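# Unwrap a straw and insert it into a lidded cup

## Task

Pull the straw free of its paper wrapper, push it through the opening in the cup's lid until it reaches the bottom of the cup, and leave the wrapper lying on the table; the cup is not fixed and has to be standing upright at the end.

## Robot and tools

Robot: two arms on opposite sides of a table. left_arm has its base on the +y side at about (-0.012, +0.559, 0) m and right_arm on the -y side at about (-0.014, -0.540, 0) m. The arm names do not match the image sides. right_arm carries a five-finger right hand and left_arm a mirrored left hand.

Frames: the scene frame has its origin on the table top between the bases, with z = 0 at the table surface and +z up. Each arm reports its hand pose, velocities and Hand target in its own base frame. Fixed cameras and the table use the scene frame. Offsets in commands are taken along the axes of that arm's current Hand target. Hand point axes: it sits 0.05 m in front of the palm. +z runs along the straight fingers, +y comes out of the palm, and +x goes across the palm away from the thumb on the right hand and toward the thumb on the left hand. Straight fingertips reach 0.06 to 0.07 m past the point, and their centre lines lie 0.06 m toward -y. A wrist bracket on the little-finger side can strike objects. With the palm down the wrist may hang up to 0.11 m lower than the point.

Row layout (shared by execute_actions and move): one flat list of exactly 28 numbers covering both arms, each in [-1, 1]. Numbers 1-6 are left_arm dx, dy, dz, rx, ry, rz. Numbers 7-12 are the left hand motors: thumb_turn, thumb_bend, index, middle, ring, little. Then come left force_limit and speed. Numbers 15-28 repeat the same order for right_arm and its hand. The pose numbers are offsets, not poses. Each is measured from that arm's Hand target at the start of the action or move, not from the previous row. A value of 1.0 means 0.6 m or 180 degrees. rx, ry, rz together form a single rotation vector. Setting all six to 0 asks again for the current Hand target. Hand motor numbers are absolute targets: -1 is open (thumb beside the palm, fingers straight) and +1 is closed (thumb in front of the palm, fingers curled). force_limit runs from -1 (about 0 N) to +1 (10 N, or 15 N for the thumb motors). speed runs from -1 (almost stopped) to +0.48 and above (full speed). Every row must contain all eight hand numbers. To keep a hand unchanged, repeat the last eight you sent. If nothing has been sent yet, use hand_measured plus hand_force_limit and hand_speed. A thumb turned in and closed with the fingers holds objects 0.035 to 0.065 m thick. For a gentle grip, close at speed -0.94 or lower.

execute_actions: actions is a list of actions. Each action is a table of at most 15 rows at 1/30 s per row. A short table holds its final row. cameras is a list of names, ["all"], or [].

move: target is one 28-number row, or a list of up to 15 rows. Every row is an offset from the same starting Hand targets. The hand number sets should match across a list. speed is in m/s, from 0.002 to 3.6, default 0.25. blend is the corner rounding in m. stop_force is in N, from 3 to 120, and ends an arm's path when it feels that much push against its motion. Do not rely on it for light contact, for loose objects, or while the hand is turning. zero chooses whether the force baseline is reset first. blocking=false returns early and cannot be combined with stop_force. The paths run straight and do not avoid obstacles. The move: line reports the ending (done, off_target, moving, held, fault) and any limits (paced means clipped, held means steps were withheld).

wait: seconds from 0 to 10. stop: brakes a running move. zoom_image: camera (cam_high, cam_low, cam_left_wrist, cam_right_wrist) and region [x0, y0, x1, y1] in pixels, at most 504 by 504, within the latest 672x504 image. show_instructions: shows the reference pages. zero_wrist_force: arm is left_arm or right_arm. finished_scene: scene is the number of the current scene; call it once the task is complete and stable.

Results: end_effector_position in m, orientation as quat_wxyz, velocities, and Hand target, which your next offsets start from. The hand often stops a little short of it; close the gap with a further offset. hand_measured, hand_stopped_by (moving, target, force, stalled, fault) and hand_load_n are listed in motor order. A load of about 0 means the grip has slipped. Wrist force and torque are given in the end-effector axes. Also watch for MOTOR HOT lines and fault lines.

Avoid: contact torque at the joint limits (130 N m for the big joints, 24.3 N m for the wrist joints), or about 150 N of external force on one arm. Either stops that arm for 10 s. An arm is stiff, so aiming past a firm surface can trip a fault. Faster moves hit harder. Keep the arms from pressing on each other, and never close a hand on the other hand's fingers. Do not let anything fall or leave the table, do not release moving parts, and do not slam or knock over the cup. Keep paths away from an arm's own base. Loose objects may occasionally be nudged.

Each tool is called after "Request:" as name([rows], argument=value, ...), one row to a line, values as JSON.

Reference images:

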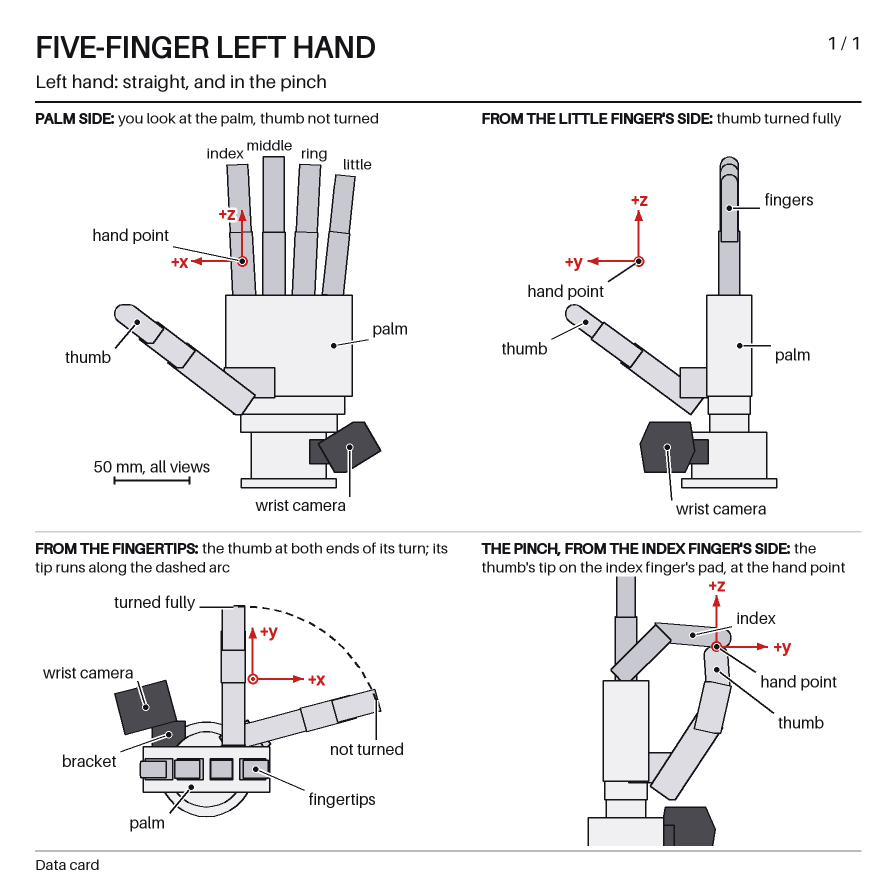

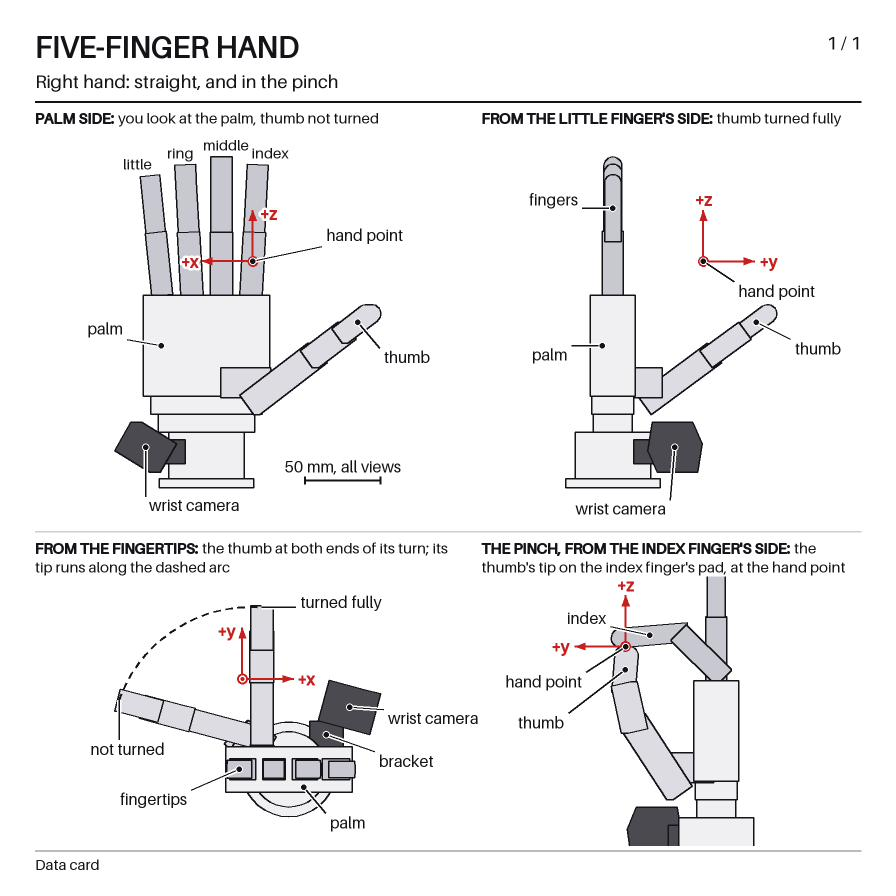

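## Session

Request:
execute_actions(actions=[])

Scene clock: 0.00 s.
left_arm: end_effector_position=(+0.2575, +0.1071, +0.1739) hand_measured=(-1.000, -1.000, -1.000, -1.000, -1.000, -1.000) hand_load_n=(+0.0, +0.0, +0.0, +0.0, +0.0, +0.0) hand_stopped_by=(target, target, target, target, target, target) hand_force_limit=0.00 hand_speed=-0.80 end_effector_quat_wxyz=(-0.017, +0.539, +0.841, -0.030) | right_arm: end_effector_position=(+0.4096, +0.0215, +0.1669) hand_measured=(-1.000, -1.000, -1.000, -1.000, -1.000, -1.000) hand_load_n=(+0.0, +0.0, +0.0, +0.0, +0.0, +0.0) hand_stopped_by=(target, target, target, target, target, target) hand_force_limit=0.00 hand_speed=-0.80 end_effector_quat_wxyz=(-0.145, +0.225, +0.764, +0.586)
Joint positions: left_arm=[3.995 -1.432 -2.135 1.932 -1.595 0.422] | right_arm=[-0.916 -0.824 2.047 1.568 0.904 -2.39]
Joint velocities: within noise
Joint torques (N m): no reading
Wrist force (N): no reading
Wrist torque (N m): no reading
Wrist force, peak (N): no reading
Hand target: left_arm +0.2575, +0.1071, +0.1739; -0.017, +0.539, +0.841, -0.030 | right_arm +0.4096, +0.0215, +0.1669; -0.145, +0.225, +0.764, +0.586

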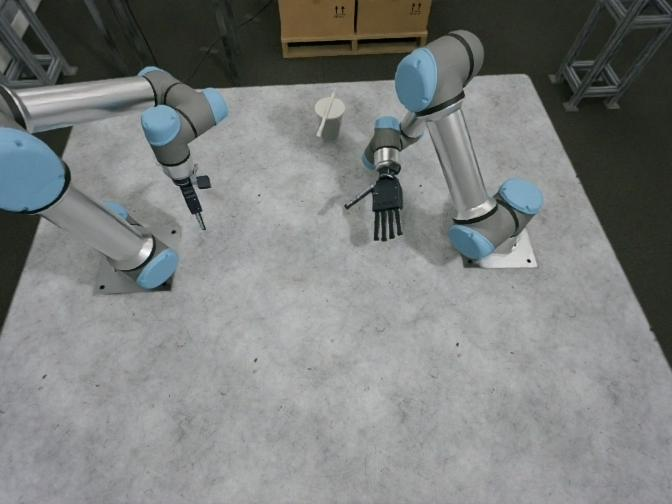

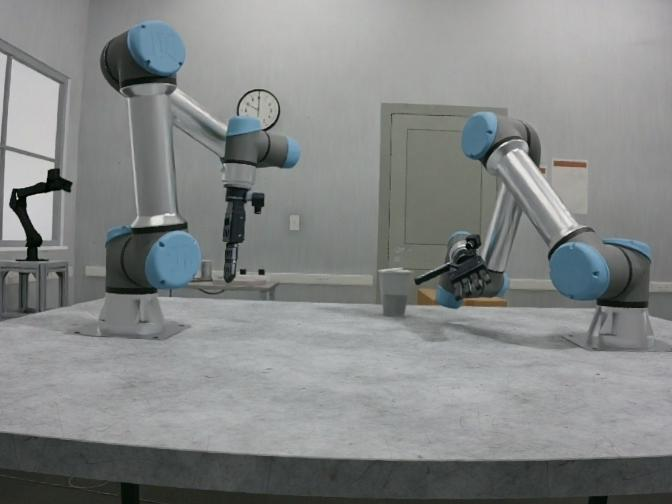

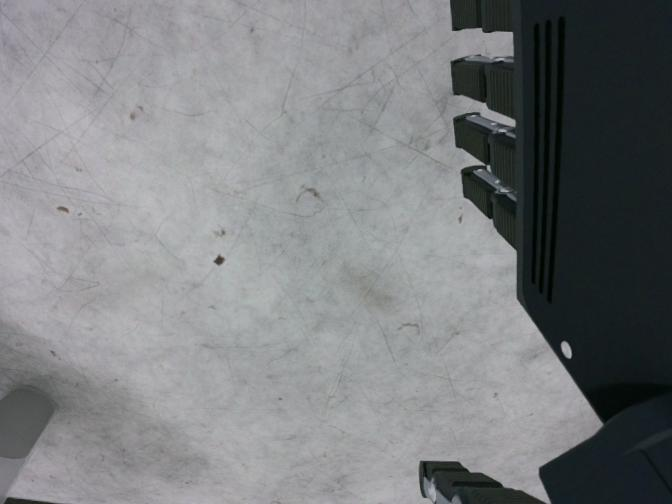

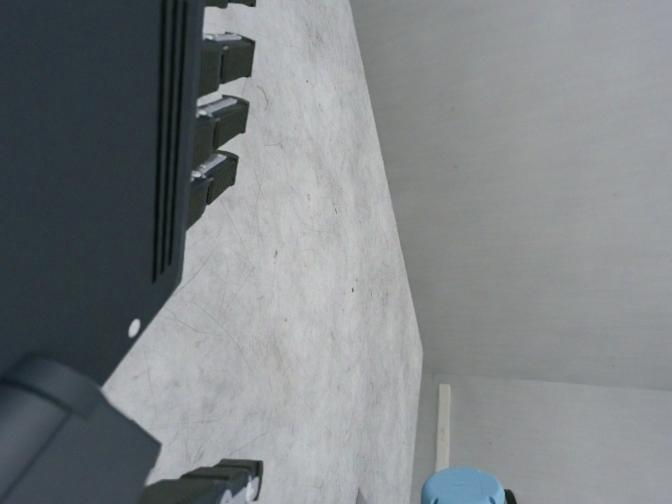

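Request:
zoom_image(camera="cam_high", region=[280, 70, 440, 190])

Request:
zoom_image(camera="cam_low", region=[340, 220, 540, 370])

Request:
zoom_image(camera="cam_left_wrist", region=[0, 350, 200, 504])

Scaled by 3.150.

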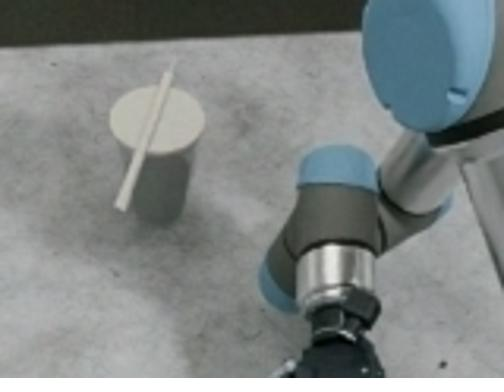

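Scaled by 2.520.

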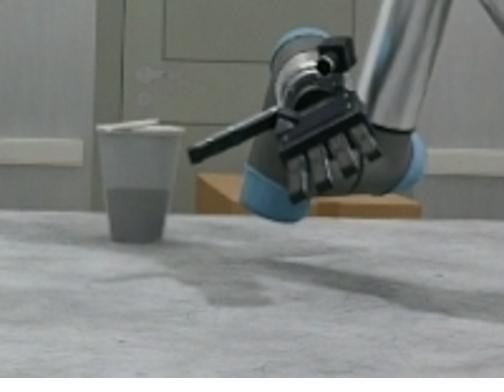

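Scaled by 2.520.

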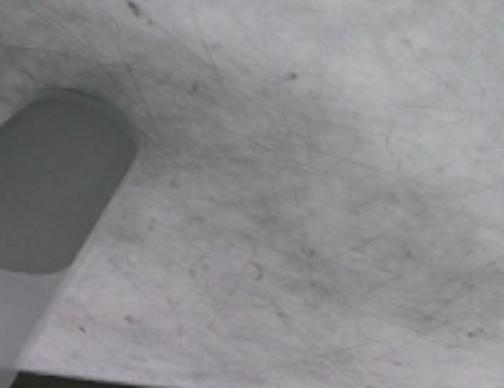

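Request:
move([
  [0.2512, 0.5813, -0.2510, -0.0206, 0.0088, 0.2234, -1, -1, -1, -1, -1, -1, 0, -0.8, 0, 0, 0, 0, 0, 0, -1, -1, -1, -1, -1, -1, 0, -0.8],
], speed=0.4, cameras=["all"])

Scene clock: 120.77 s.
left_arm: end_effector_position=(+0.5200, +0.3942, +0.2993) hand_measured=(-1.000, -1.000, -1.000, -1.000, -1.000, -1.000) hand_load_n=(+0.0, +0.0, +0.0, +0.0, +0.0, +0.0) hand_stopped_by=(target, target, target, target, target, target) hand_force_limit=0.00 hand_speed=-0.80 end_effector_quat_wxyz=(+0.000, +0.796, +0.605, +0.000) | right_arm: end_effector_position=(+0.4096, +0.0215, +0.1669) hand_measured=(-1.000, -1.000, -1.000, -1.000, -1.000, -1.000) hand_load_n=(+0.0, +0.0, +0.0, +0.0, +0.0, +0.0) hand_stopped_by=(target, target, target, target, target, target) hand_force_limit=0.00 hand_speed=-0.80 end_effector_quat_wxyz=(-0.145, +0.225, +0.764, +0.586)
Joint positions: left_arm=[4.067 -2.331 -0.608 1.367 -1.571 1.196] | right_arm=[-0.916 -0.824 2.047 1.568 0.904 -2.39]
Joint torques (N m): left_arm=[1.77 36.94 26.48 -3.08 2.25 1.81] | right_arm=[-0.8 -34.2 -6.13 1.71 -0.2 0.32]
Wrist force (N): left_arm=[0.1 0.1 -0.6] | right_arm=[0.1 0.1 0.0]
Wrist torque (N m): left_arm=[0.06 -0.03 0.03] | right_arm=[0.02 -0.01 0.01]
Wrist force, peak (N): left_arm=[2.1 0.5 -0.7] | right_arm=[0.2 0.4 -0.2]
Hand target: left_arm +0.5200, +0.3943, +0.2993; +0.000, +0.796, +0.605, +0.000 | right_arm +0.4096, +0.0215, +0.1669; -0.145, +0.225, +0.764, +0.586
Off the commanded pose: left_arm 0.000 m, 0 deg | right_arm 0.000 m, 0 deg.
move: done
camera_calibration:
cam_left_wrist: T_world_to_cam=[[-0.866709, 0.497837, -0.0311933, 0.264547], [0.423007, 0.766694, 0.482954, -0.662917], [0.264348, 0.405386, -0.87509, 0.0799106], [0, 0, 0, 1]] pos_world=[0.488579, 0.344159, 0.398339]

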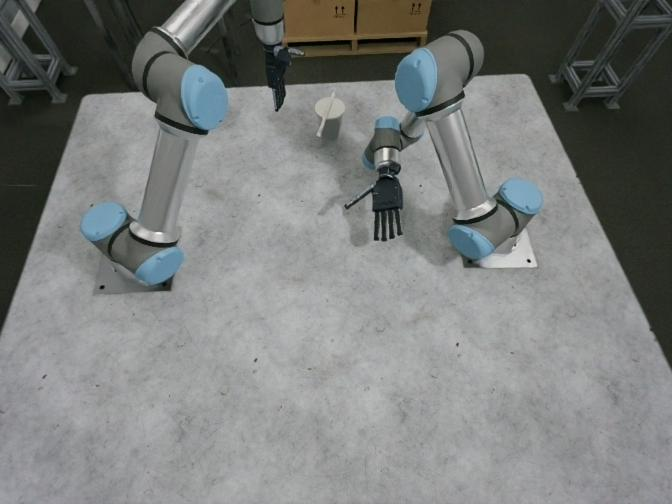

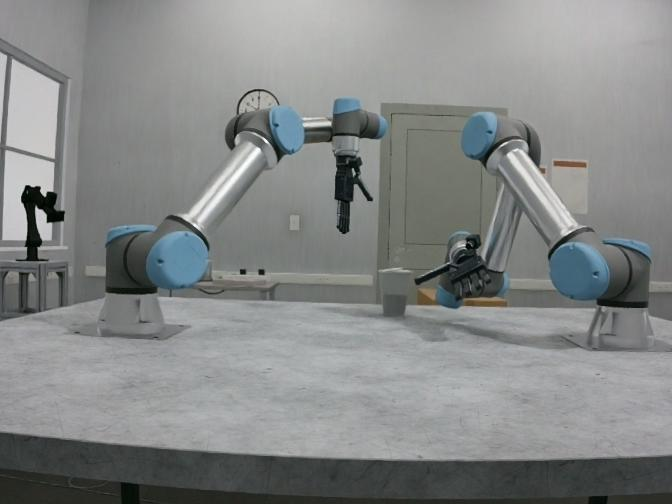

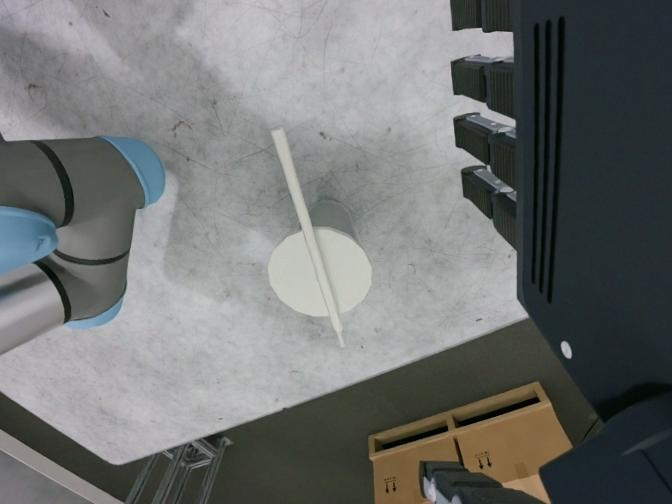

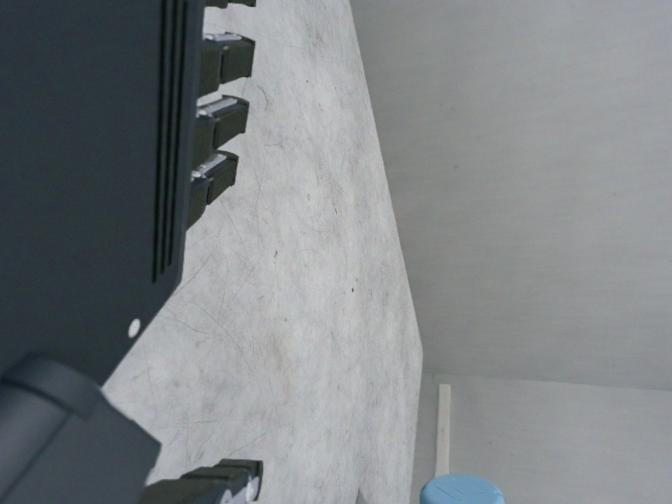

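Request:
zoom_image(camera="cam_left_wrist", region=[240, 110, 400, 230])

Request:
zoom_image(camera="cam_left_wrist", region=[250, 220, 400, 360])

Scaled by 3.150.

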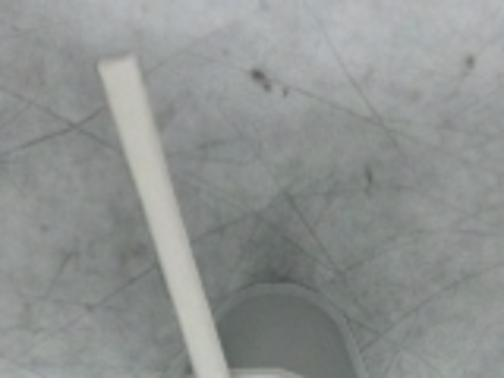

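Scaled by 3.360.

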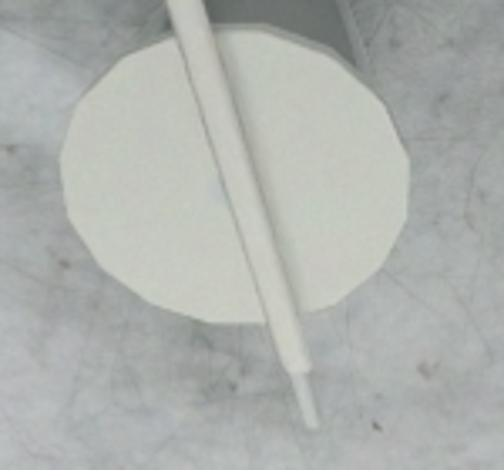

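Request:
move([
  [0.019, 0.076, 0.1655, 0, 0, 0, 1, 0, -1, -1, -1, -1, 0, -0.2, 0.1533, -0.04, -0.4795, 0.4208, -0.0466, -0.2272, 1, -1, -1, -1, -1, -1, 0, -0.2],
  [0.019, 0.076, 0.1655, 0, 0, 0, 1, 0, -1, -1, -1, -1, 0, -0.2, 0.0762, 0.0657, -0.8458, -0.6914, 0.2738, 0.6071, 1, -1, -1, -1, -1, -1, 0, -0.2],
], speed=0.6, blend=0.05, cameras=["all"])

Scene clock: 249.40 s.
left_arm: end_effector_position=(+0.5669, +0.3929, +0.2000) hand_measured=(+1.000, +0.000, -1.000, -1.000, -1.000, -1.000) hand_load_n=(+0.0, +0.0, +0.0, +0.0, +0.0, +0.0) hand_stopped_by=(target, target, target, target, target, target) hand_force_limit=0.00 hand_speed=-0.20 end_effector_quat_wxyz=(+0.000, +0.796, +0.605, +0.000) | right_arm: end_effector_position=(+0.3698, -0.4504, +0.3589) hand_measured=(+1.000, -1.000, -1.000, -1.000, -1.000, -1.000) hand_load_n=(+0.0, +0.0, +0.0, +0.0, +0.0, +0.0) hand_stopped_by=(target, target, target, target, target, target) hand_force_limit=0.00 hand_speed=-0.20 end_effector_quat_wxyz=(+0.435, -0.434, +0.557, -0.559)
Joint positions: left_arm=[4.004 -2.429 -0.687 1.545 -1.571 1.134] | right_arm=[-1.604 -1.506 1.682 -0.19 0.213 -3.128]
Joint torques (N m): left_arm=[9.71 53.08 27.94 -4.04 1.94 1.8] | right_arm=[-3.92 -13.09 -26.25 2.37 -1.42 -1.59]
Wrist force (N): left_arm=[0.4 0.0 -0.4] | right_arm=[-0.3 -1.7 0.9]
Wrist torque (N m): left_arm=[0.06 -0.07 0.04] | right_arm=[0.05 -0.04 -0.41]
Wrist force, peak (N): left_arm=[0.1 0.1 -1.0] | right_arm=[0.6 -2.1 -1.5]
Hand target: left_arm +0.5669, +0.3929, +0.2000; +0.000, +0.796, +0.605, +0.000 | right_arm +0.3698, -0.4505, +0.3589; +0.435, -0.434, +0.557, -0.559
Off the commanded pose: left_arm 0.000 m, 0 deg | right_arm 0.000 m, 0 deg.
move: done
camera_calibration:
cam_left_wrist: T_world_to_cam=[[-0.866675, 0.49789, -0.0313147, 0.302748], [0.423013, 0.76671, 0.482924, -0.63385], [0.264452, 0.405291, -0.875102, -0.0187892], [0, 0, 0, 1]] pos_world=[0.535479, 0.342859, 0.299139]
cam_right_wrist: T_world_to_cam=[[-0.0349147, -0.293999, -0.955168, 0.230952], [-0.269142, 0.923206, -0.274323, 0.616503], [0.962467, 0.247498, -0.111361, -0.0925027], [0, 0, 0, 1]] pos_world=[0.263021, -0.478366, 0.379418]

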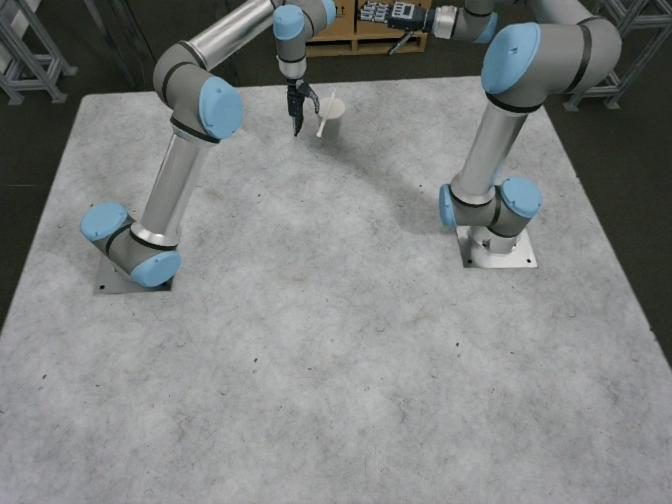

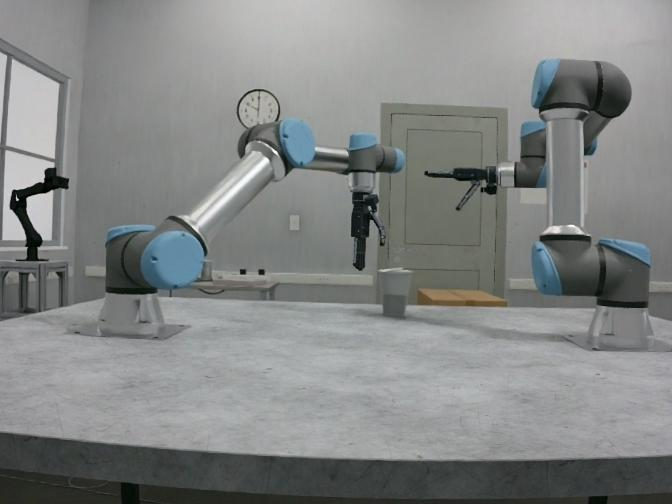

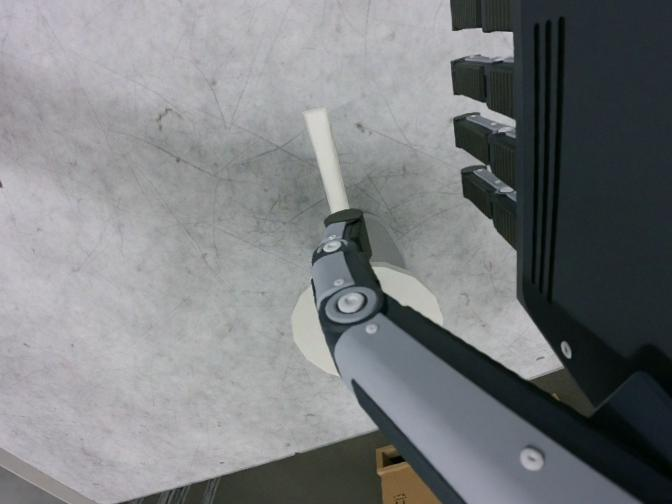

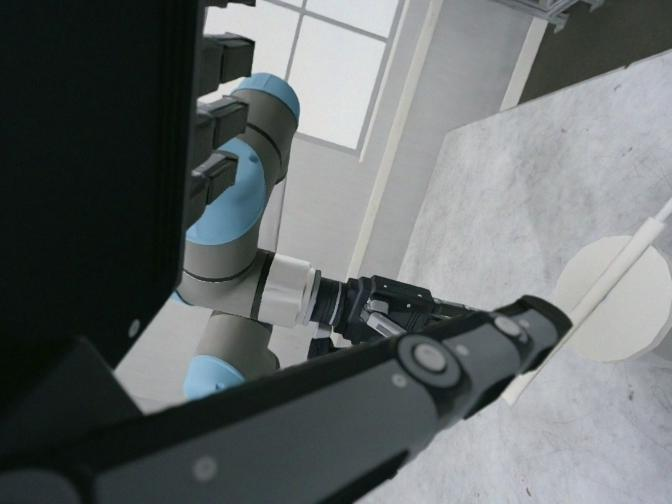

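Request:
zoom_image(camera="cam_low", region=[330, 200, 430, 330])

Scaled by 3.877.

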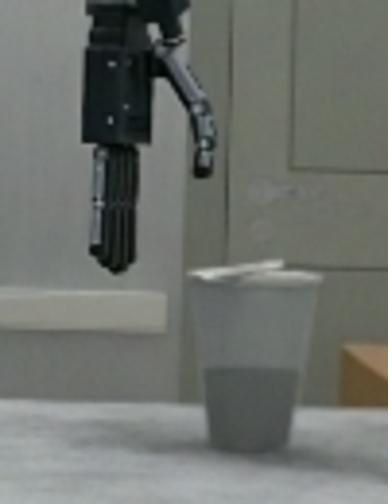

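Request:
zoom_image(camera="cam_low", region=[370, 235, 430, 285])

Request:
zoom_image(camera="cam_left_wrist", region=[280, 90, 420, 240])

Scaled by 8.400.

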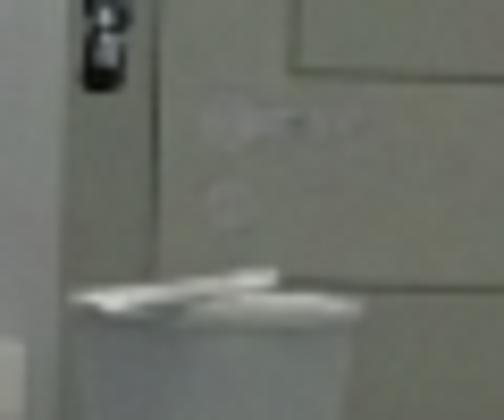

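Scaled by 3.360.

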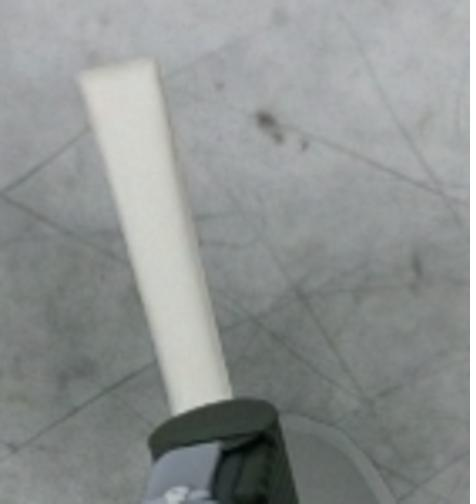

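Request:
move([
  [0, 0.0192, 0.095, 0, 0, 0, 1, 0, -1, -1, -1, -1, 0, -0.2, 0, 0, 0, 0, 0, 0, 1, -1, -1, -1, -1, -1, 0, -0.2],
], speed=0.2, cameras=["cam_low", "cam_left_wrist"])

Request:
zoom_image(camera="cam_low", region=[340, 220, 430, 310])

Scene clock: 315.57 s.
left_arm: end_effector_position=(+0.5780, +0.3897, +0.1430) hand_measured=(+1.000, +0.000, -1.000, -1.000, -1.000, -1.000) hand_load_n=(+0.0, +0.0, +0.0, +0.0, +0.0, +0.0) hand_stopped_by=(target, target, target, target, target, target) hand_force_limit=0.00 hand_speed=-0.20 end_effector_quat_wxyz=(+0.000, +0.796, +0.605, +0.000) | right_arm: end_effector_position=(+0.3698, -0.4505, +0.3589) hand_measured=(+1.000, -1.000, -1.000, -1.000, -1.000, -1.000) hand_load_n=(+0.0, +0.0, +0.0, +0.0, +0.0, +0.0) hand_stopped_by=(target, target, target, target, target, target) hand_force_limit=0.00 hand_speed=-0.20 end_effector_quat_wxyz=(+0.435, -0.434, +0.557, -0.559)
Joint positions: left_arm=[3.987 -2.462 -0.774 1.663 -1.571 1.117] | right_arm=[-1.604 -1.506 1.682 -0.189 0.213 -3.128]
Joint torques (N m): left_arm=[9.32 51.83 28.24 -3.21 0.17 1.77] | right_arm=[6.01 -13.64 -26.01 2.14 -1.44 -1.7]
Wrist force (N): left_arm=[-0.1 0.0 -0.2] | right_arm=[-0.4 -1.7 0.9]
Wrist torque (N m): left_arm=[0.04 0.00 0.03] | right_arm=[0.05 -0.02 -0.42]
Wrist force, peak (N): left_arm=[0.3 -0.8 -1.7] | right_arm=[-0.4 -2.0 0.9]
Hand target: left_arm +0.5780, +0.3898, +0.1430; +0.000, +0.796, +0.605, +0.000 | right_arm +0.3698, -0.4505, +0.3589; +0.435, -0.434, +0.557, -0.559
Off the commanded pose: left_arm 0.000 m, 0 deg | right_arm 0.000 m, 0 deg.
move: done
camera_calibration:
cam_left_wrist: T_world_to_cam=[[-0.866707, 0.497834, -0.0313047, 0.312208], [0.423012, 0.766804, 0.482775, -0.608512], [0.264346, 0.405182, -0.875185, -0.070281], [0, 0, 0, 1]] pos_world=[0.54658, 0.339659, 0.242039]
Images, in order (width x height): cam_low 672x504, cam_left_wrist 672x504.

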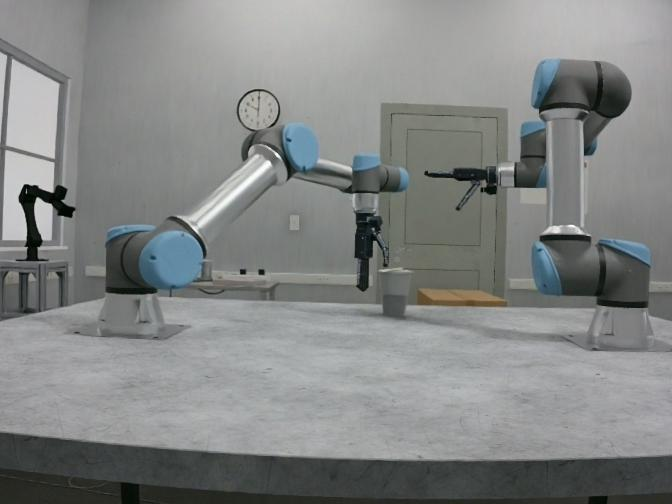

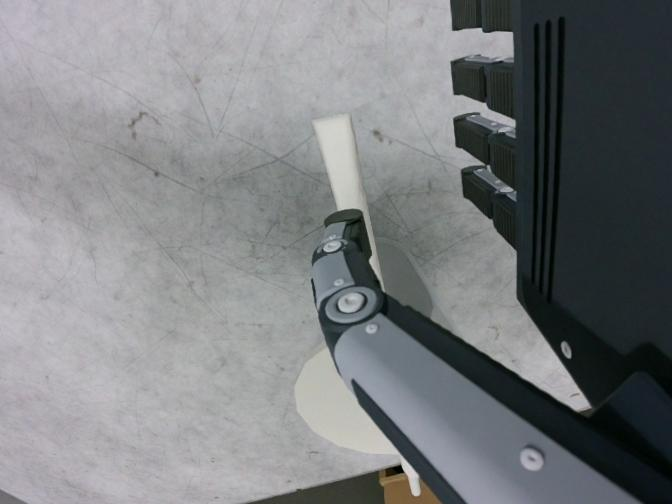

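Scaled by 5.600.

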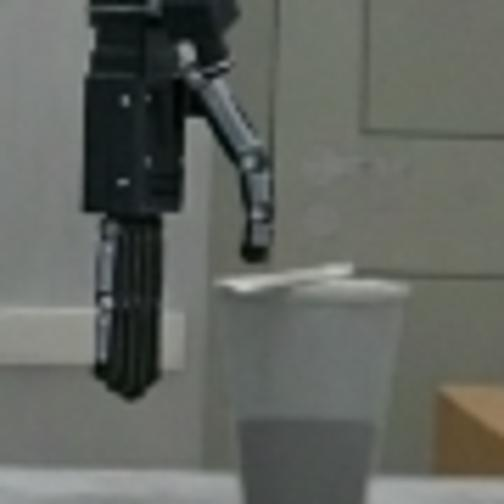

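Request:
move([
  [0, 0, 0, 0, 0, 0, 1, 0, -0.1, -0.1, -1, -1, -0.2, -0.3, 0, 0, 0, 0, 0, 0, 1, -1, -1, -1, -1, -1, 0, -0.2],
  [0, 0, 0, 0, 0, 0, 1, 0, 0.4, 0.4, -1, -1, -0.2, -0.9, 0, 0, 0, 0, 0, 0, 1, -1, -1, -1, -1, -1, 0, -0.2],
], cameras=["cam_low", "cam_left_wrist"])

Request:
zoom_image(camera="cam_low", region=[340, 220, 430, 310])

Scene clock: 335.77 s.
left_arm: end_effector_position=(+0.5780, +0.3898, +0.1430) hand_measured=(+1.000, +0.000, +0.130, +0.130, -1.000, -1.000) hand_load_n=(-0.5, +2.0, +5.5, +6.5, +0.0, +0.0) hand_stopped_by=(target, target, force, force, target, target) hand_force_limit=-0.20 hand_speed=-0.90 end_effector_quat_wxyz=(+0.000, +0.796, +0.605, +0.000) | right_arm: end_effector_position=(+0.3698, -0.4505, +0.3589) hand_measured=(+1.000, -1.000, -1.000, -1.000, -1.000, -1.000) hand_load_n=(+0.0, +0.0, +0.0, +0.0, +0.0, +0.0) hand_stopped_by=(target, target, target, target, target, target) hand_force_limit=0.00 hand_speed=-0.20 end_effector_quat_wxyz=(+0.435, -0.434, +0.557, -0.559)
Joint positions: left_arm=[3.987 -2.462 -0.773 1.663 -1.571 1.117] | right_arm=[-1.604 -1.506 1.682 -0.189 0.213 -3.128]
Joint torques (N m): left_arm=[8.37 50.61 18.09 -2.08 -0.95 1.53] | right_arm=[6.17 -13.54 -27.37 2.14 0.05 -1.57]
Wrist force (N): left_arm=[0.2 -0.1 0.0] | right_arm=[-0.4 -1.8 0.9]
Wrist torque (N m): left_arm=[0.03 -0.06 0.04] | right_arm=[0.05 -0.02 -0.42]
Wrist force, peak (N): left_arm=[0.3 -0.4 -0.2] | right_arm=[-0.5 -1.9 1.0]
Hand target: left_arm +0.5780, +0.3898, +0.1430; +0.000, +0.796, +0.605, +0.000 | right_arm +0.3698, -0.4505, +0.3589; +0.435, -0.434, +0.557, -0.559
Off the commanded pose: left_arm 0.000 m, 0 deg | right_arm 0.000 m, 0 deg.
move: done
camera_calibration:
cam_left_wrist: T_world_to_cam=[[-0.866709, 0.497828, -0.0313542, 0.312176], [0.422943, 0.766751, 0.48292, -0.608616], [0.264452, 0.40529, -0.875103, -0.0703482], [0, 0, 0, 1]] pos_world=[0.546579, 0.339759, 0.242139]
Images, in order (width x height): cam_low 672x504, cam_left_wrist 672x504.

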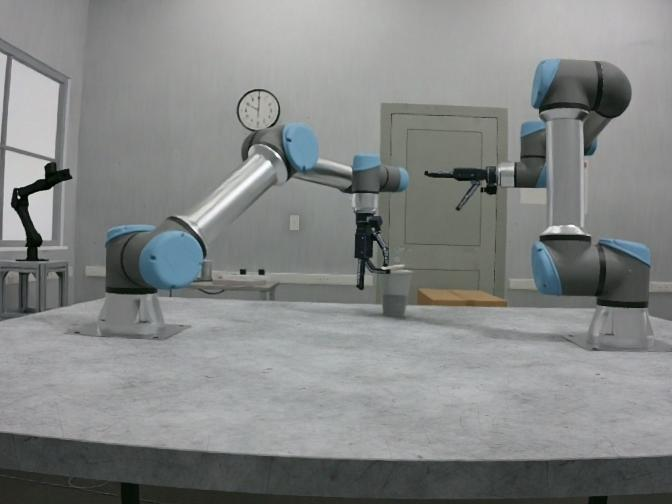

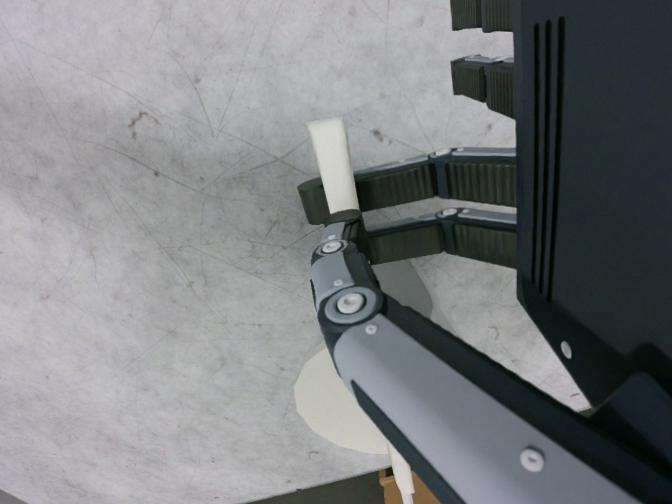

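Scaled by 5.600.

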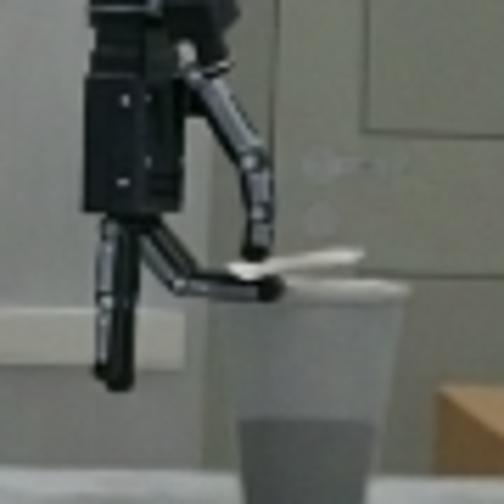

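Request:
move([
  [0, 0, -0.06, 0, 0, 0, 1, 0, 0.4, 0.4, -1, -1, -0.2, -0.9, 0, 0, 0, 0, 0, 0, 1, -1, -1, -1, -1, -1, 0, -0.2],
  [-0.0957, 0.029, -0.3117, 0, 0, 0, 1, 0, 0.4, 0.4, -1, -1, -0.2, -0.9, 0, 0, 0, 0, 0, 0, 1, -1, -1, -1, -1, -1, 0, -0.2],
], blend=0.03, cameras=["all"])

Request:
zoom_image(camera="cam_right_wrist", region=[420, 180, 672, 432])

Request:
zoom_image(camera="cam_left_wrist", region=[280, 100, 440, 504])

Scene clock: 361.83 s.
left_arm: end_effector_position=(+0.5795, +0.3299, +0.3300) hand_measured=(+1.000, +0.000, +0.130, +0.130, -1.000, -1.000) hand_load_n=(-0.5, +2.0, +5.0, +6.5, +0.0, +0.0) hand_stopped_by=(target, target, force, force, target, target) hand_force_limit=-0.20 hand_speed=-0.90 end_effector_quat_wxyz=(+0.000, +0.796, +0.605, +0.000) | right_arm: end_effector_position=(+0.3698, -0.4505, +0.3589) hand_measured=(+1.000, -1.000, -1.000, -1.000, -1.000, -1.000) hand_load_n=(+0.0, +0.0, +0.0, +0.0, +0.0, -0.5) hand_stopped_by=(target, target, target, target, target, target) hand_force_limit=0.00 hand_speed=-0.20 end_effector_quat_wxyz=(+0.435, -0.434, +0.557, -0.559)
Joint positions: left_arm=[3.917 -2.428 -0.349 1.206 -1.57 1.047] | right_arm=[-1.604 -1.506 1.682 -0.189 0.213 -3.128]
Joint torques (N m): left_arm=[9.89 50.96 9.22 -1.39 -1.99 1.86] | right_arm=[6.22 -12.48 -27.07 2.07 1.26 -1.65]
Wrist force (N): left_arm=[0.2 0.0 -0.1] | right_arm=[-0.4 -1.8 0.8]
Wrist torque (N m): left_arm=[0.04 -0.03 -0.02] | right_arm=[0.05 -0.02 -0.42]
Wrist force, peak (N): left_arm=[-0.8 0.2 -2.3] | right_arm=[-0.4 -2.1 0.9]
Hand target: left_arm +0.5795, +0.3300, +0.3300; +0.000, +0.796, +0.605, +0.000 | right_arm +0.3698, -0.4505, +0.3589; +0.435, -0.434, +0.557, -0.559
Off the commanded pose: left_arm 0.000 m, 0 deg | right_arm 0.000 m, 0 deg.
move: done; blend cut to 0.018 m at target 1
camera_calibration:
cam_left_wrist: T_world_to_cam=[[-0.866675, 0.49789, -0.0313147, 0.349056], [0.423013, 0.76671, 0.482924, -0.653734], [0.264452, 0.405291, -0.875102, 0.117135], [0, 0, 0, 1]] pos_world=[0.548079, 0.279959, 0.429139]
cam_right_wrist: T_world_to_cam=[[-0.0350317, -0.293938, -0.955182, 0.231017], [-0.269166, 0.923226, -0.274232, 0.616485], [0.962457, 0.247495, -0.11146, -0.0924638], [0, 0, 0, 1]] pos_world=[0.263022, -0.478366, 0.379418]

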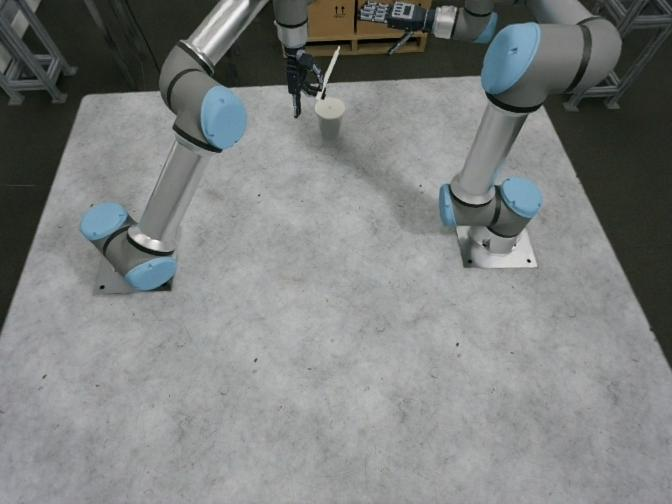

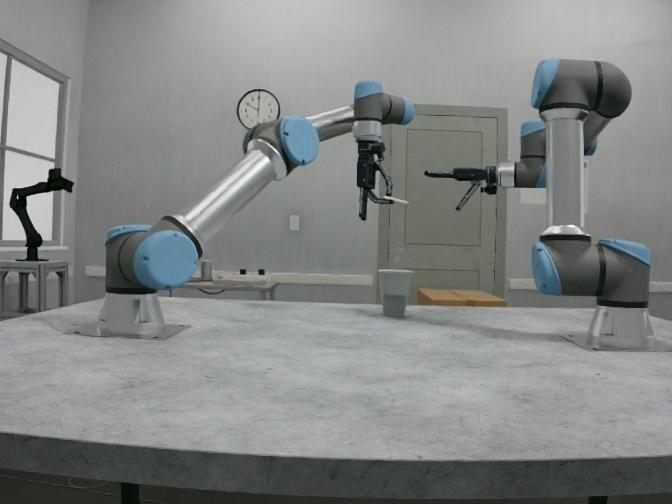

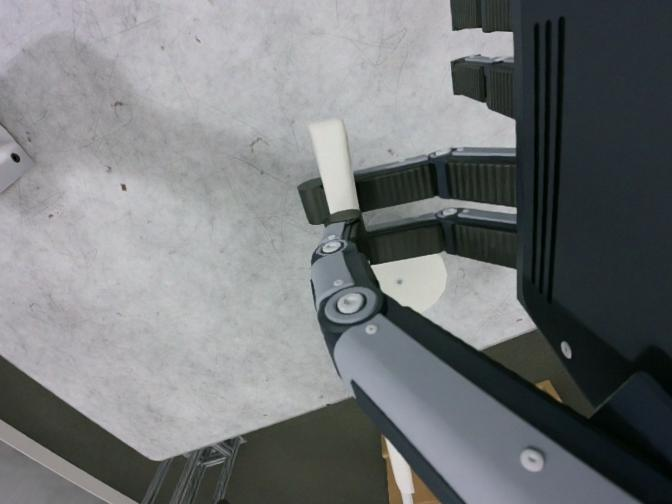

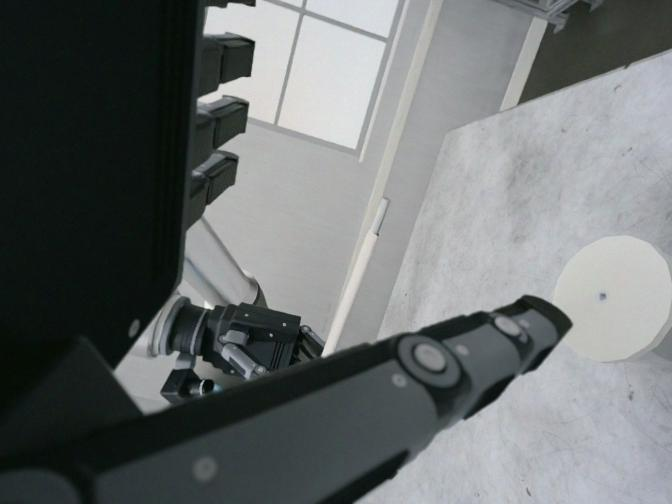

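Scaled by 2.000.

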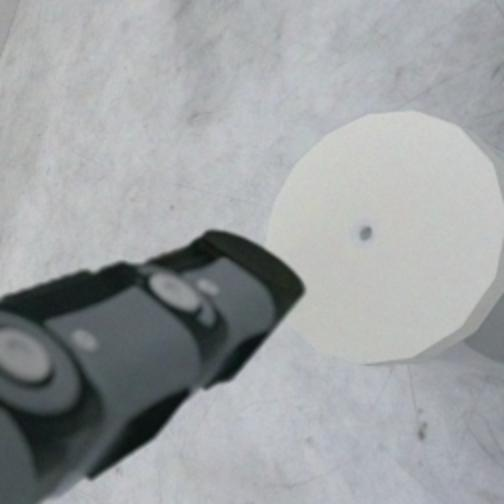

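Scaled by 1.248.

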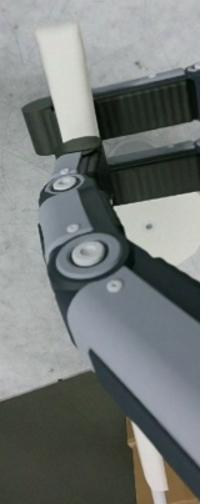

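Request:
zoom_image(camera="cam_right_wrist", region=[300, 180, 420, 360])

Request:
zoom_image(camera="cam_low", region=[345, 160, 425, 230])

Scaled by 2.800.

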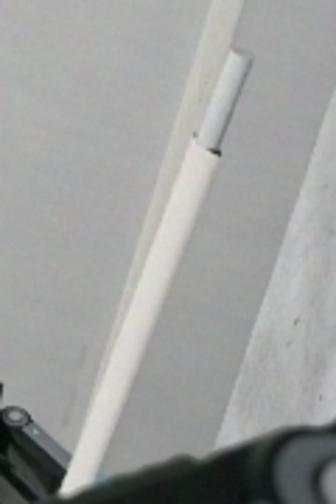

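Scaled by 6.300.

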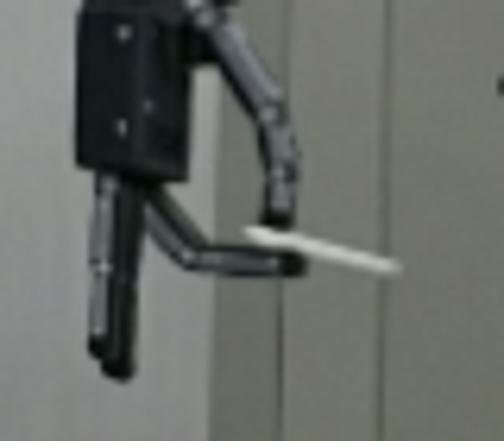

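Request:
move([
  [0, 0, 0, 0, 0, 0, 1, 0, 0.4, 0.4, -1, -1, -0.2, -0.9, -0.052, 0.0467, 0.099, 0, 0, 0, 1, 0, -1, -1, -1, -1, -0.2, -0.2],
], cameras=["all"])

Request:
zoom_image(camera="cam_low", region=[345, 150, 485, 250])

Request:
zoom_image(camera="cam_right_wrist", region=[200, 130, 500, 355])

Scene clock: 419.50 s.
left_arm: end_effector_position=(+0.5795, +0.3300, +0.3300) hand_measured=(+1.000, +0.000, +0.130, +0.130, -1.000, -1.000) hand_load_n=(-0.5, +2.0, +5.5, +6.5, +0.0, +0.0) hand_stopped_by=(target, target, force, force, target, target) hand_force_limit=-0.20 hand_speed=-0.90 end_effector_quat_wxyz=(+0.000, +0.796, +0.605, +0.000) | right_arm: end_effector_position=(+0.4351, -0.4347, +0.3310) hand_measured=(+1.000, +0.000, -1.000, -1.000, -1.000, -1.000) hand_load_n=(+0.0, +0.0, +0.0, +0.0, +0.0, +0.0) hand_stopped_by=(target, target, target, target, target, target) hand_force_limit=-0.20 hand_speed=-0.20 end_effector_quat_wxyz=(+0.435, -0.434, +0.557, -0.559)
Joint positions: left_arm=[3.917 -2.428 -0.349 1.206 -1.57 1.047] | right_arm=[-1.447 -1.472 1.717 -0.253 0.371 -3.134]
Joint torques (N m): left_arm=[9.09 51.82 22.37 -1.86 2.06 1.6] | right_arm=[6.18 -34.1 -27.77 1.88 1.46 0.55]
Wrist force (N): left_arm=[0.2 0.3 -0.2] | right_arm=[-0.1 -2.0 0.8]
Wrist torque (N m): left_arm=[0.08 -0.03 -0.04] | right_arm=[0.01 -0.07 -0.49]
Wrist force, peak (N): left_arm=[0.0 0.5 -0.6] | right_arm=[-0.8 -1.3 2.1]
Hand target: left_arm +0.5795, +0.3300, +0.3300; +0.000, +0.796, +0.605, +0.000 | right_arm +0.4351, -0.4347, +0.3310; +0.435, -0.434, +0.557, -0.559
Off the commanded pose: left_arm 0.000 m, 0 deg | right_arm 0.000 m, 0 deg.
move: done
camera_calibration:
cam_left_wrist: T_world_to_cam=[[-0.866675, 0.49789, -0.0313147, 0.348969], [0.423013, 0.76671, 0.482924, -0.653691], [0.264452, 0.405291, -0.875102, 0.117161], [0, 0, 0, 1]] pos_world=[0.547979, 0.279959, 0.429139]
cam_right_wrist: T_world_to_cam=[[-0.0349398, -0.293914, -0.955193, 0.211255], [-0.269139, 0.923233, -0.274235, 0.611911], [0.962467, 0.247498, -0.111361, -0.162344], [0, 0, 0, 1]] pos_world=[0.328321, -0.462666, 0.351518]

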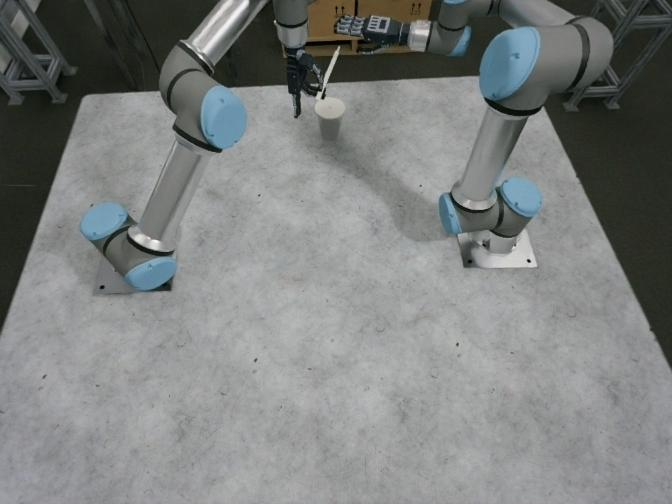

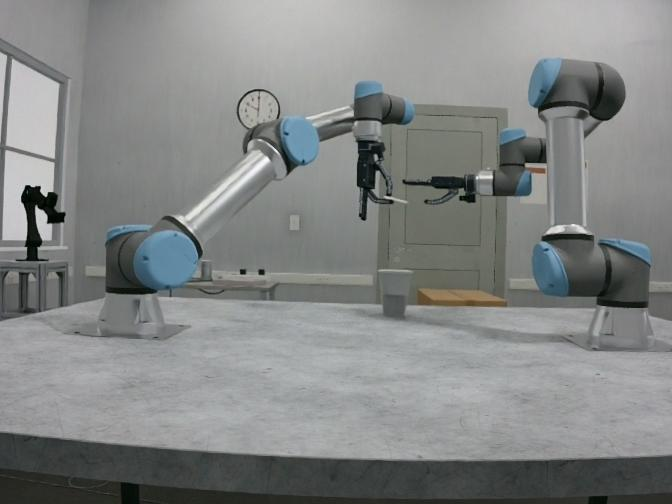

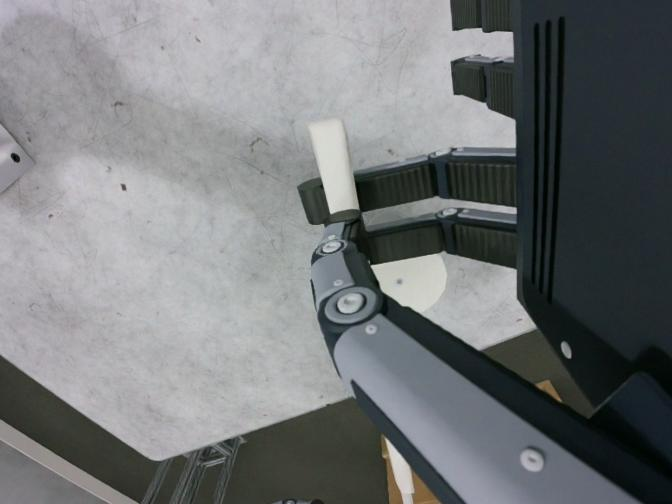

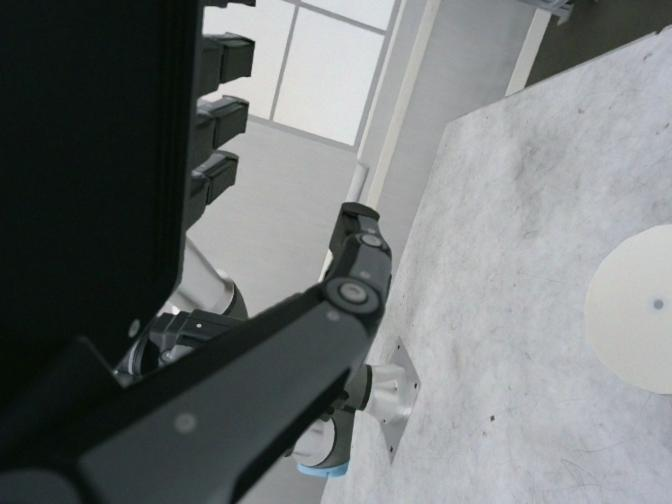

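Scaled by 3.600.

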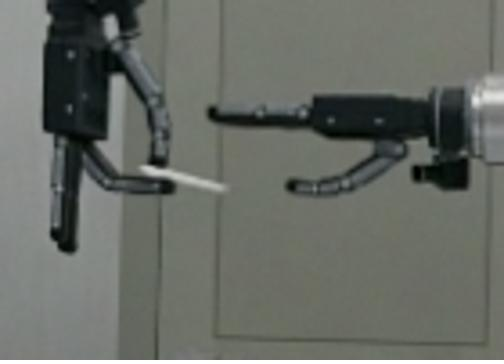

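Scaled by 1.680.

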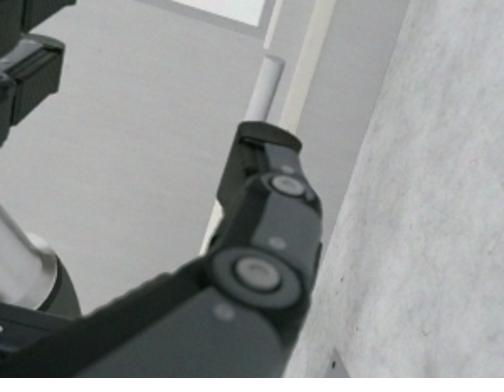

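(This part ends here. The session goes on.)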